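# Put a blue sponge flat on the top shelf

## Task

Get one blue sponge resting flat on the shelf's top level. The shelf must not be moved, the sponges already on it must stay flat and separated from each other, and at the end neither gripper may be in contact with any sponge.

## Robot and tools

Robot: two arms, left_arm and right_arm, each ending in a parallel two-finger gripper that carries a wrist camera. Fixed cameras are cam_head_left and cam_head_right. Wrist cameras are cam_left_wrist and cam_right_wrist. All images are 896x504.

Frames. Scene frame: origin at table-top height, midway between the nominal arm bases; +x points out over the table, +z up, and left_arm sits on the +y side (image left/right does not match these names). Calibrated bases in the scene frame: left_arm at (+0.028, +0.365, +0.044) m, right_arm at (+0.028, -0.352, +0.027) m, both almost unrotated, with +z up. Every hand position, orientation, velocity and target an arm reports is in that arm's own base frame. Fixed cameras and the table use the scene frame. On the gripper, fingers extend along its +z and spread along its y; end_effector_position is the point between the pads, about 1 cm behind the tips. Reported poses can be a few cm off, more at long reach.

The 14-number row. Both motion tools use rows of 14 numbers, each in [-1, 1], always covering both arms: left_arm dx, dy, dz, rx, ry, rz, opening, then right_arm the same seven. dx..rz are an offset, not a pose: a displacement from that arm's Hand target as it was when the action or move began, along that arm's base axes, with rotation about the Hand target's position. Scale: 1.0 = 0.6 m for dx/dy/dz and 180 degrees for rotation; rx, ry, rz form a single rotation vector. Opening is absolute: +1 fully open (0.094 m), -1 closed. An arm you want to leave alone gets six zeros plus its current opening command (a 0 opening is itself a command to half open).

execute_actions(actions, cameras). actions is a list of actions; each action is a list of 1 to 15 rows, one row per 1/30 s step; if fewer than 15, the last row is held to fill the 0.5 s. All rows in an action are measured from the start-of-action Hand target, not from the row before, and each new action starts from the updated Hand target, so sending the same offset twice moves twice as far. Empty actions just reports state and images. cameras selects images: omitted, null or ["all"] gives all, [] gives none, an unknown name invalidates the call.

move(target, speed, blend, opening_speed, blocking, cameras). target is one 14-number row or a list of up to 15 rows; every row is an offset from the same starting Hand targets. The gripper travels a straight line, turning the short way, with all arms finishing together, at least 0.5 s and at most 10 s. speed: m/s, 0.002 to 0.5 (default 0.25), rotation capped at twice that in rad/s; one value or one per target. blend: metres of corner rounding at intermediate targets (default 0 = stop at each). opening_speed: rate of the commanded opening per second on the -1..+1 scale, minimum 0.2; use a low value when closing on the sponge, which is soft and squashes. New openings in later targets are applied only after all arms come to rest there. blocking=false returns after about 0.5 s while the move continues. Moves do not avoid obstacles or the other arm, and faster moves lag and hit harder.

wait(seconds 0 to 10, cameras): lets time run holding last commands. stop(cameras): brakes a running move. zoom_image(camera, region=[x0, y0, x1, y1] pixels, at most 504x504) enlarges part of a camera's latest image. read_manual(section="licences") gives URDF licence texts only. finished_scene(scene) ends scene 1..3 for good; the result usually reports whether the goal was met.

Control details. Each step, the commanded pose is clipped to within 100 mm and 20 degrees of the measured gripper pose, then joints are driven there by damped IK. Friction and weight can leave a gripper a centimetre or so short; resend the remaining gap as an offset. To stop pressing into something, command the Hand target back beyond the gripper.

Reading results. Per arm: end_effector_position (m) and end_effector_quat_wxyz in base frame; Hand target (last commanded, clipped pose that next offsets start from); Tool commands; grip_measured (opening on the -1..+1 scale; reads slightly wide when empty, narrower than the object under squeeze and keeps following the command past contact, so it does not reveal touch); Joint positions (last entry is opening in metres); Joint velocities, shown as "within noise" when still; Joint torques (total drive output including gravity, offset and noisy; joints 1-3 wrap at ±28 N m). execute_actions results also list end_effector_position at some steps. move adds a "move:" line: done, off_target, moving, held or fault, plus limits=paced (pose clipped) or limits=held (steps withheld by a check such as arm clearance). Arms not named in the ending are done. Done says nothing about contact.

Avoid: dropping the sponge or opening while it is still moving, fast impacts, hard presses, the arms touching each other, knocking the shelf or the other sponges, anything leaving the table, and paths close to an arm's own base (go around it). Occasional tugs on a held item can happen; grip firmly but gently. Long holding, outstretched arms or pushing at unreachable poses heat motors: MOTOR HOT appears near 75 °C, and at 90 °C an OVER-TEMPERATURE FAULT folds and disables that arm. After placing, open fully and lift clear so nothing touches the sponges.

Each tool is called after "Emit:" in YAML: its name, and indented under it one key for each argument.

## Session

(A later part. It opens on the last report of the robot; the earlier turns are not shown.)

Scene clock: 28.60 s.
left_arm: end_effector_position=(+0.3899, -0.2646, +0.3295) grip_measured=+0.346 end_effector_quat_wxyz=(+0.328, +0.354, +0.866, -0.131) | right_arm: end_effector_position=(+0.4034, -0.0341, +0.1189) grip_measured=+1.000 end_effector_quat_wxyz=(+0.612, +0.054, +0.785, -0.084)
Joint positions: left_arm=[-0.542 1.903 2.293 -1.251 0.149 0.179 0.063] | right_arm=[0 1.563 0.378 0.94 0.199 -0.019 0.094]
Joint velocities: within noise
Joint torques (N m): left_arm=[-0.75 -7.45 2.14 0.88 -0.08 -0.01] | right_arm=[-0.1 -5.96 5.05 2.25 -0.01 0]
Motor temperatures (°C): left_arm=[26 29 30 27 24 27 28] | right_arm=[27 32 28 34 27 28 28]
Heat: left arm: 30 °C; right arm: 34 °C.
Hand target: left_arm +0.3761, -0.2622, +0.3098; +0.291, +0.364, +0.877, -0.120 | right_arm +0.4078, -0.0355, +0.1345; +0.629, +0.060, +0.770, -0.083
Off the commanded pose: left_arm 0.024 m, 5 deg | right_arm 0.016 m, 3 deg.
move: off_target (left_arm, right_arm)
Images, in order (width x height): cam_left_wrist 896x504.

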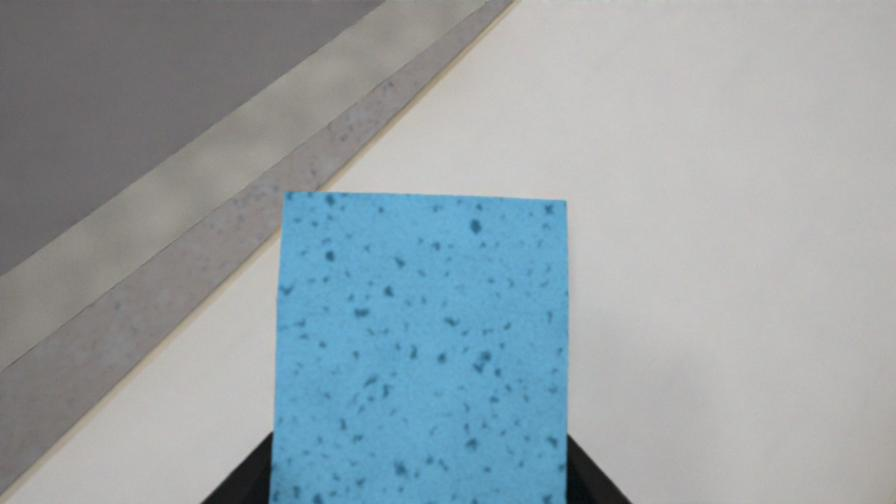

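Emit:
move:
  target: [0.017,0,0.018,0,0,0,0.22,0,0,0,0,0,0,1]
  speed: 0.05

Emit:
zoom_image:
  camera: "cam_head_left"
  region: [380, 40, 580, 220]

Emit:
zoom_image:
  camera: "cam_head_right"
  region: [340, 40, 540, 220]

Scene clock: 30.00 s.
left_arm: end_effector_position=(+0.3916, -0.2656, +0.3288) grip_measured=+0.346 end_effector_quat_wxyz=(+0.315, +0.356, +0.870, -0.129) | right_arm: end_effector_position=(+0.4034, -0.0341, +0.1189) grip_measured=+1.000 end_effector_quat_wxyz=(+0.612, +0.054, +0.785, -0.084)
Joint positions: left_arm=[-0.542 1.96 2.394 -1.323 0.149 0.18 0.063] | right_arm=[0 1.563 0.378 0.94 0.199 -0.019 0.094]
Joint velocities: within noise
Joint torques (N m): left_arm=[0.39 -5.76 6.89 0.74 0.02 0.1] | right_arm=[-0.09 -5.96 5.05 2.25 -0.01 0]
Motor temperatures (°C): left_arm=[26 29 30 27 24 27 29] | right_arm=[27 32 28 34 27 28 28]
Heat: left arm: 30 °C; right arm: 34 °C.
Hand target: left_arm +0.3863, -0.2622, +0.3206; +0.291, +0.364, +0.877, -0.120 | right_arm +0.4078, -0.0355, +0.1345; +0.629, +0.060, +0.770, -0.083
Off the commanded pose: left_arm 0.010 m, 3 deg | right_arm 0.016 m, 3 deg.
move: off_target (left_arm, right_arm)

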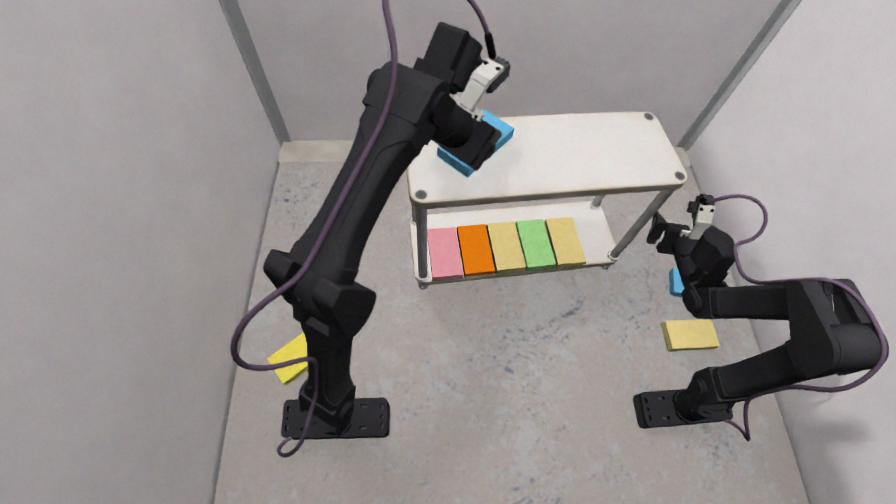

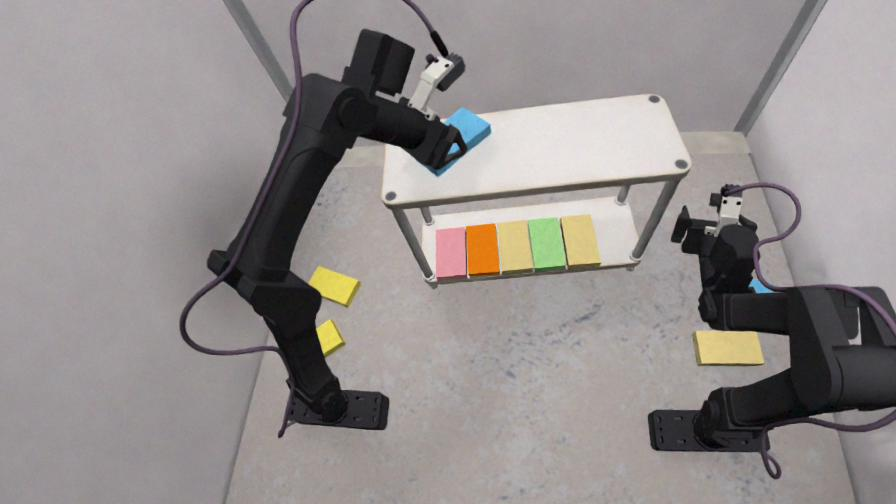

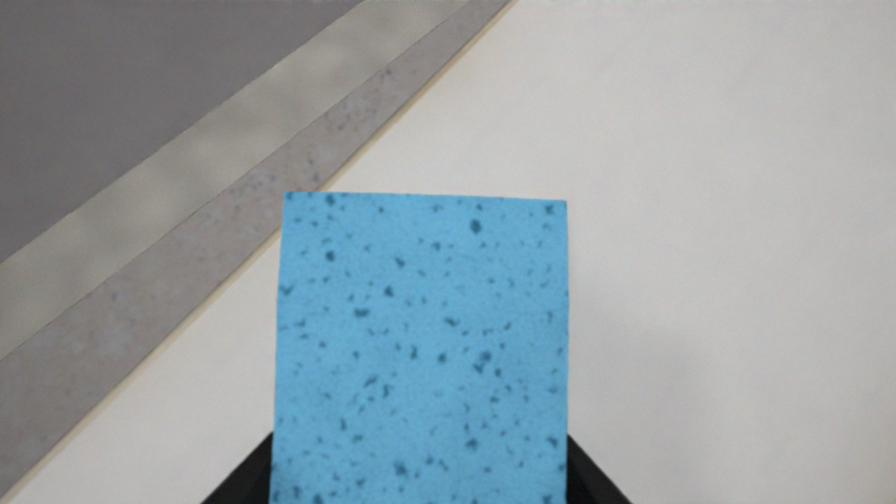

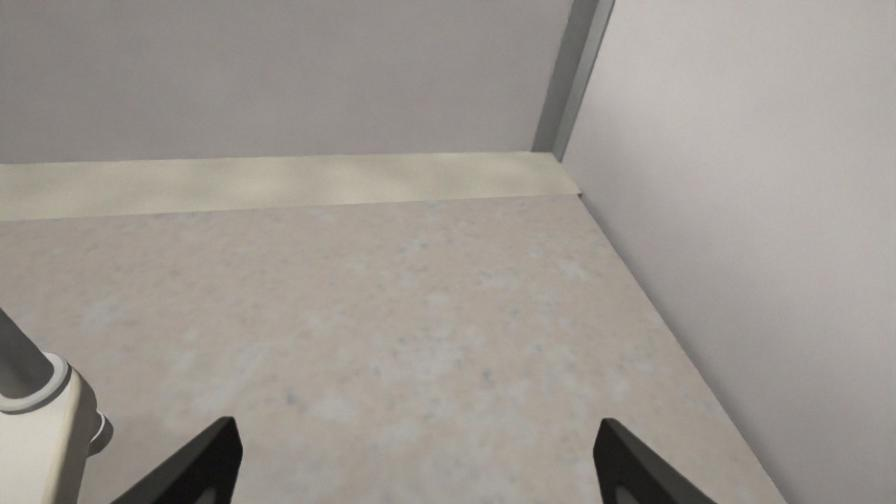

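Scaled by 2.520 from the camera's 896x504 image, which has a finer 1280x720 frame.

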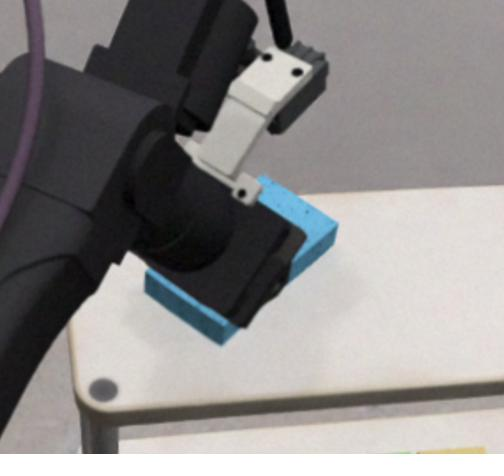

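Scaled by 2.520 from the camera's 896x504 image, which has a finer 1280x720 frame.

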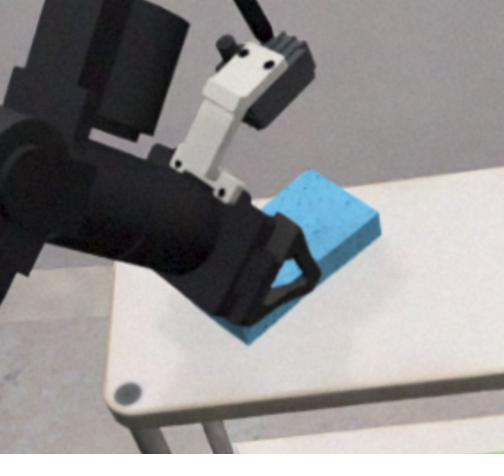

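Emit:
move:
  target: [0.004,0,0.012,0,0,0,0.22,0,0,0,0,0,0,1]
  speed: 0.05
  cameras: []

Emit:
move:
  target: [0,0,0,0,0,0,0.8,0,0,0,0,0,0,1]
  opening_speed: 0.5

Scene clock: 31.57 s.
left_arm: end_effector_position=(+0.3935, -0.2655, +0.3284) grip_measured=+0.346 end_effector_quat_wxyz=(+0.304, +0.357, +0.875, -0.124) | right_arm: end_effector_position=(+0.4034, -0.0341, +0.1189) grip_measured=+1.000 end_effector_quat_wxyz=(+0.612, +0.054, +0.785, -0.084)
Joint positions: left_arm=[-0.542 2.024 2.513 -1.404 0.143 0.183 0.063] | right_arm=[0 1.563 0.378 0.94 0.199 -0.019 0.094]
Joint velocities: within noise
Joint torques (N m): left_arm=[0.51 -6.61 7.35 0.79 0.03 0.08] | right_arm=[-0.09 -5.96 5.05 2.25 -0.01 0]
Motor temperatures (°C): left_arm=[26 29 30 27 24 27 29] | right_arm=[27 32 28 35 27 28 28]
Heat: left arm: 30 °C; right arm: 35 °C.
Hand target: left_arm +0.3887, -0.2622, +0.3278; +0.291, +0.364, +0.877, -0.120 | right_arm +0.4078, -0.0355, +0.1345; +0.629, +0.060, +0.770, -0.083
Off the commanded pose: left_arm 0.006 m, 2 deg | right_arm 0.016 m, 3 deg.
move: off_target (right_arm)
No camera images: "cameras" was empty.

Scene clock: 33.23 s.
left_arm: end_effector_position=(+0.3922, -0.2648, +0.3250) grip_measured=+0.797 end_effector_quat_wxyz=(+0.297, +0.360, +0.876, -0.122) | right_arm: end_effector_position=(+0.4034, -0.0341, +0.1189) grip_measured=+1.000 end_effector_quat_wxyz=(+0.612, +0.054, +0.785, -0.084)
Joint positions: left_arm=[-0.542 2.029 2.515 -1.417 0.143 0.191 0.084] | right_arm=[0 1.563 0.378 0.94 0.199 -0.019 0.094]
Joint velocities: within noise
Joint torques (N m): left_arm=[0.46 -6.67 7.58 0.88 0.04 0.04] | right_arm=[-0.09 -5.96 5.05 2.25 -0.01 0.01]
Motor temperatures (°C): left_arm=[26 29 30 27 24 27 29] | right_arm=[27 32 28 35 27 28 28]
Heat: left arm: 30 °C; right arm: 35 °C.
Hand target: left_arm +0.3887, -0.2622, +0.3278; +0.291, +0.364, +0.877, -0.120 | right_arm +0.4078, -0.0355, +0.1345; +0.629, +0.060, +0.770, -0.083
Off the commanded pose: left_arm 0.005 m, 1 deg | right_arm 0.016 m, 3 deg.
move: off_target (right_arm)

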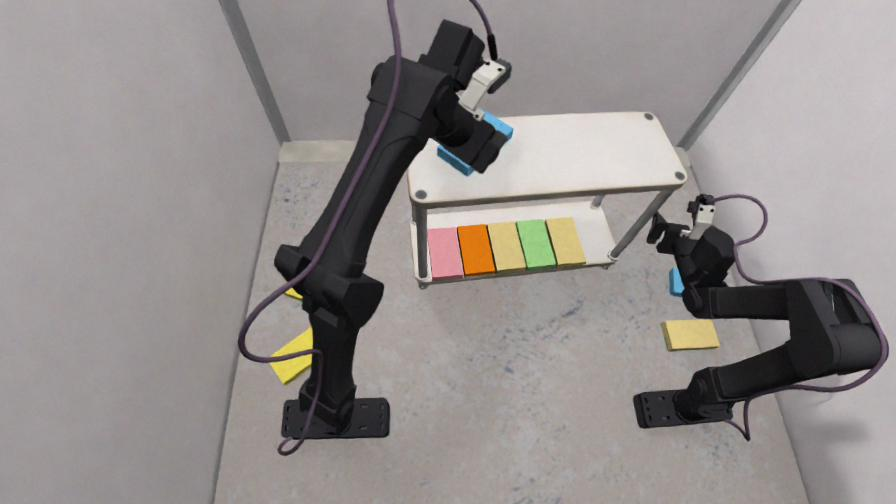

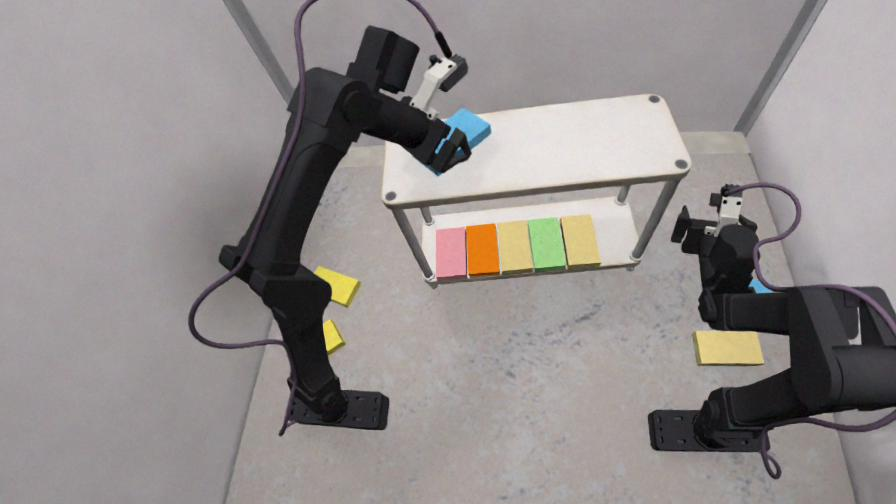

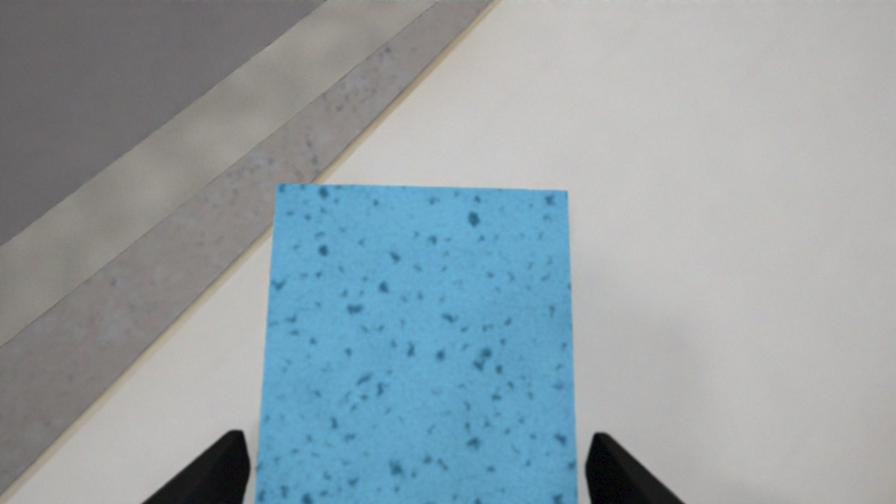

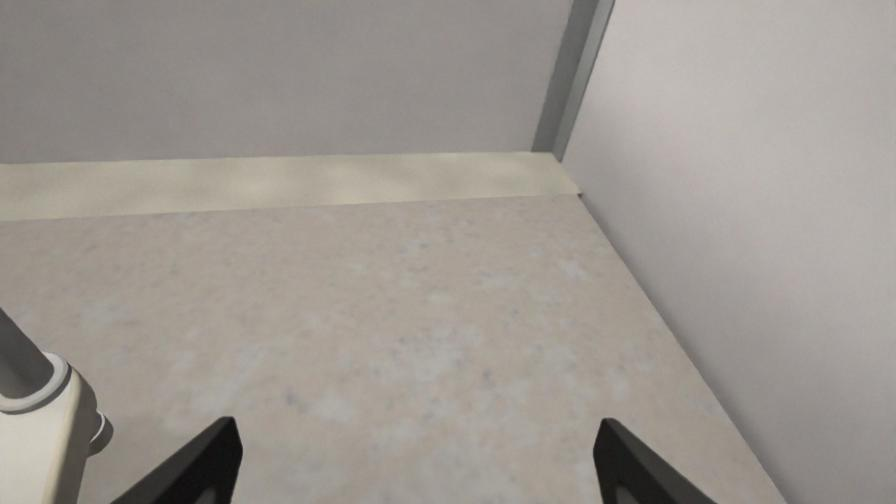

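Emit:
move:
  target:
    - [-0.09,0.09,0.14,0,0,0,0.8,0,0,0,0,0,0,1]
    - [-0.28,0.25,0.13,0,0,0,0.8,0,0,0,0,0,0,1]
  speed: [0.1,0.25]
  blend: 0.02
  cameras: ["cam_head_left","cam_head_right"]

Emit:
zoom_image:
  camera: "cam_head_left"
  region: [380, 40, 580, 300]

Emit:
zoom_image:
  camera: "cam_head_right"
  region: [360, 60, 560, 300]

Scene clock: 36.30 s.
left_arm: end_effector_position=(+0.2286, -0.1108, +0.4084) grip_measured=+0.798 end_effector_quat_wxyz=(+0.381, +0.339, +0.854, -0.103) | right_arm: end_effector_position=(+0.4034, -0.0341, +0.1189) grip_measured=+1.000 end_effector_quat_wxyz=(+0.612, +0.054, +0.785, -0.084)
Joint positions: left_arm=[-0.268 1.27 2.018 -1.544 0.269 0.378 0.084] | right_arm=[0 1.563 0.378 0.94 0.199 -0.019 0.094]
Joint velocities: within noise
Joint torques (N m): left_arm=[0.46 -1.05 2.76 1.17 0.32 0.06] | right_arm=[-0.1 -5.96 5.04 2.25 -0.01 0]
Motor temperatures (°C): left_arm=[26 29 30 27 24 27 28] | right_arm=[27 32 28 35 27 28 28]
Heat: left arm: 30 °C; right arm: 35 °C.
Hand target: left_arm +0.2207, -0.1122, +0.4058; +0.291, +0.364, +0.877, -0.120 | right_arm +0.4078, -0.0355, +0.1345; +0.629, +0.060, +0.770, -0.083
Off the commanded pose: left_arm 0.008 m, 11 deg | right_arm 0.016 m, 3 deg.
joint sent to its limit (left arm) — joint 4 (wrist pitch), lower limit. The joint targets are off in position and orientation.
move: off_target (left_arm, right_arm)
Images, in order (width x height): cam_head_left 896x504, cam_head_right 896x504.

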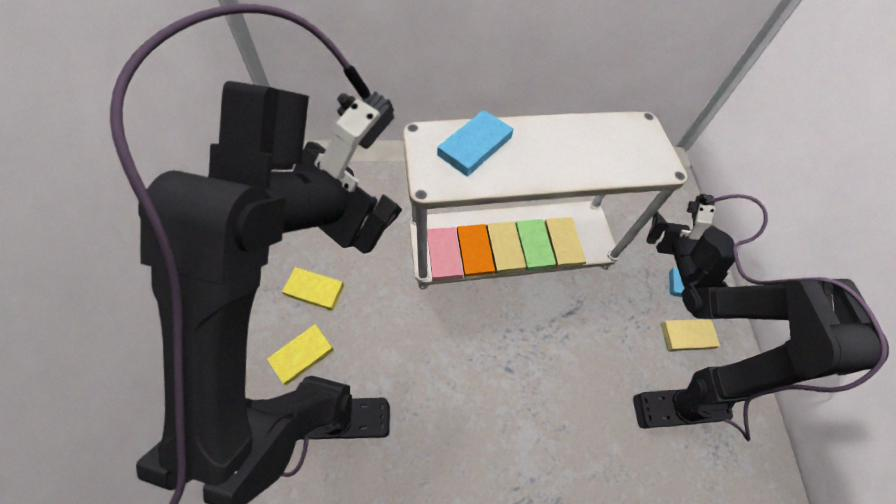

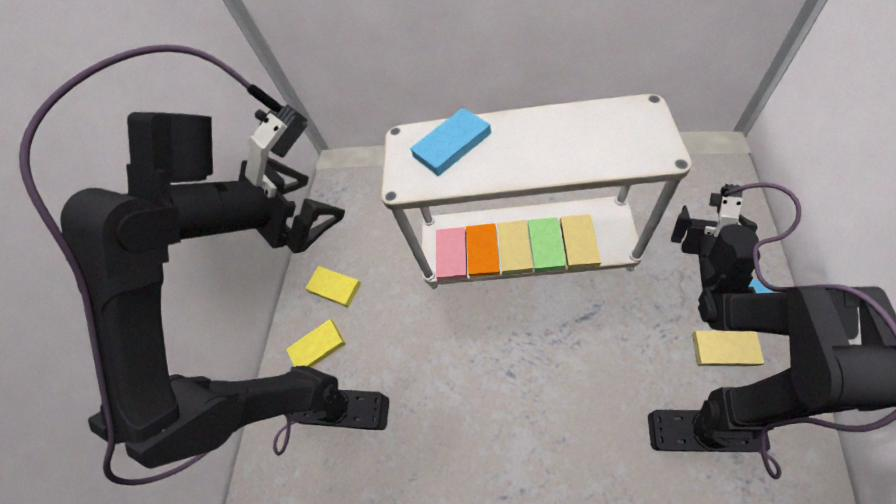

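Scaled by 1.938 from the camera's 896x504 image, which has a finer 1280x720 frame.

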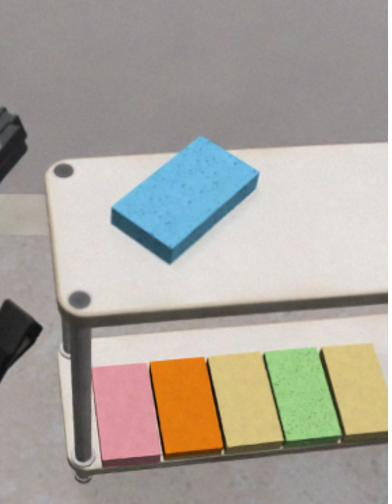

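Scaled by 2.100 from the camera's 896x504 image, which has a finer 1280x720 frame.

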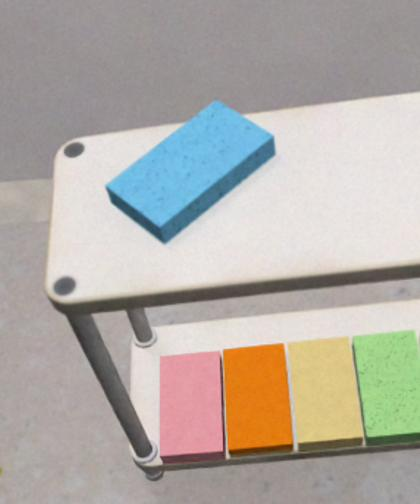

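Emit:
finished_scene:
  scene: 2
  done: true

The scene is finished: the task was done.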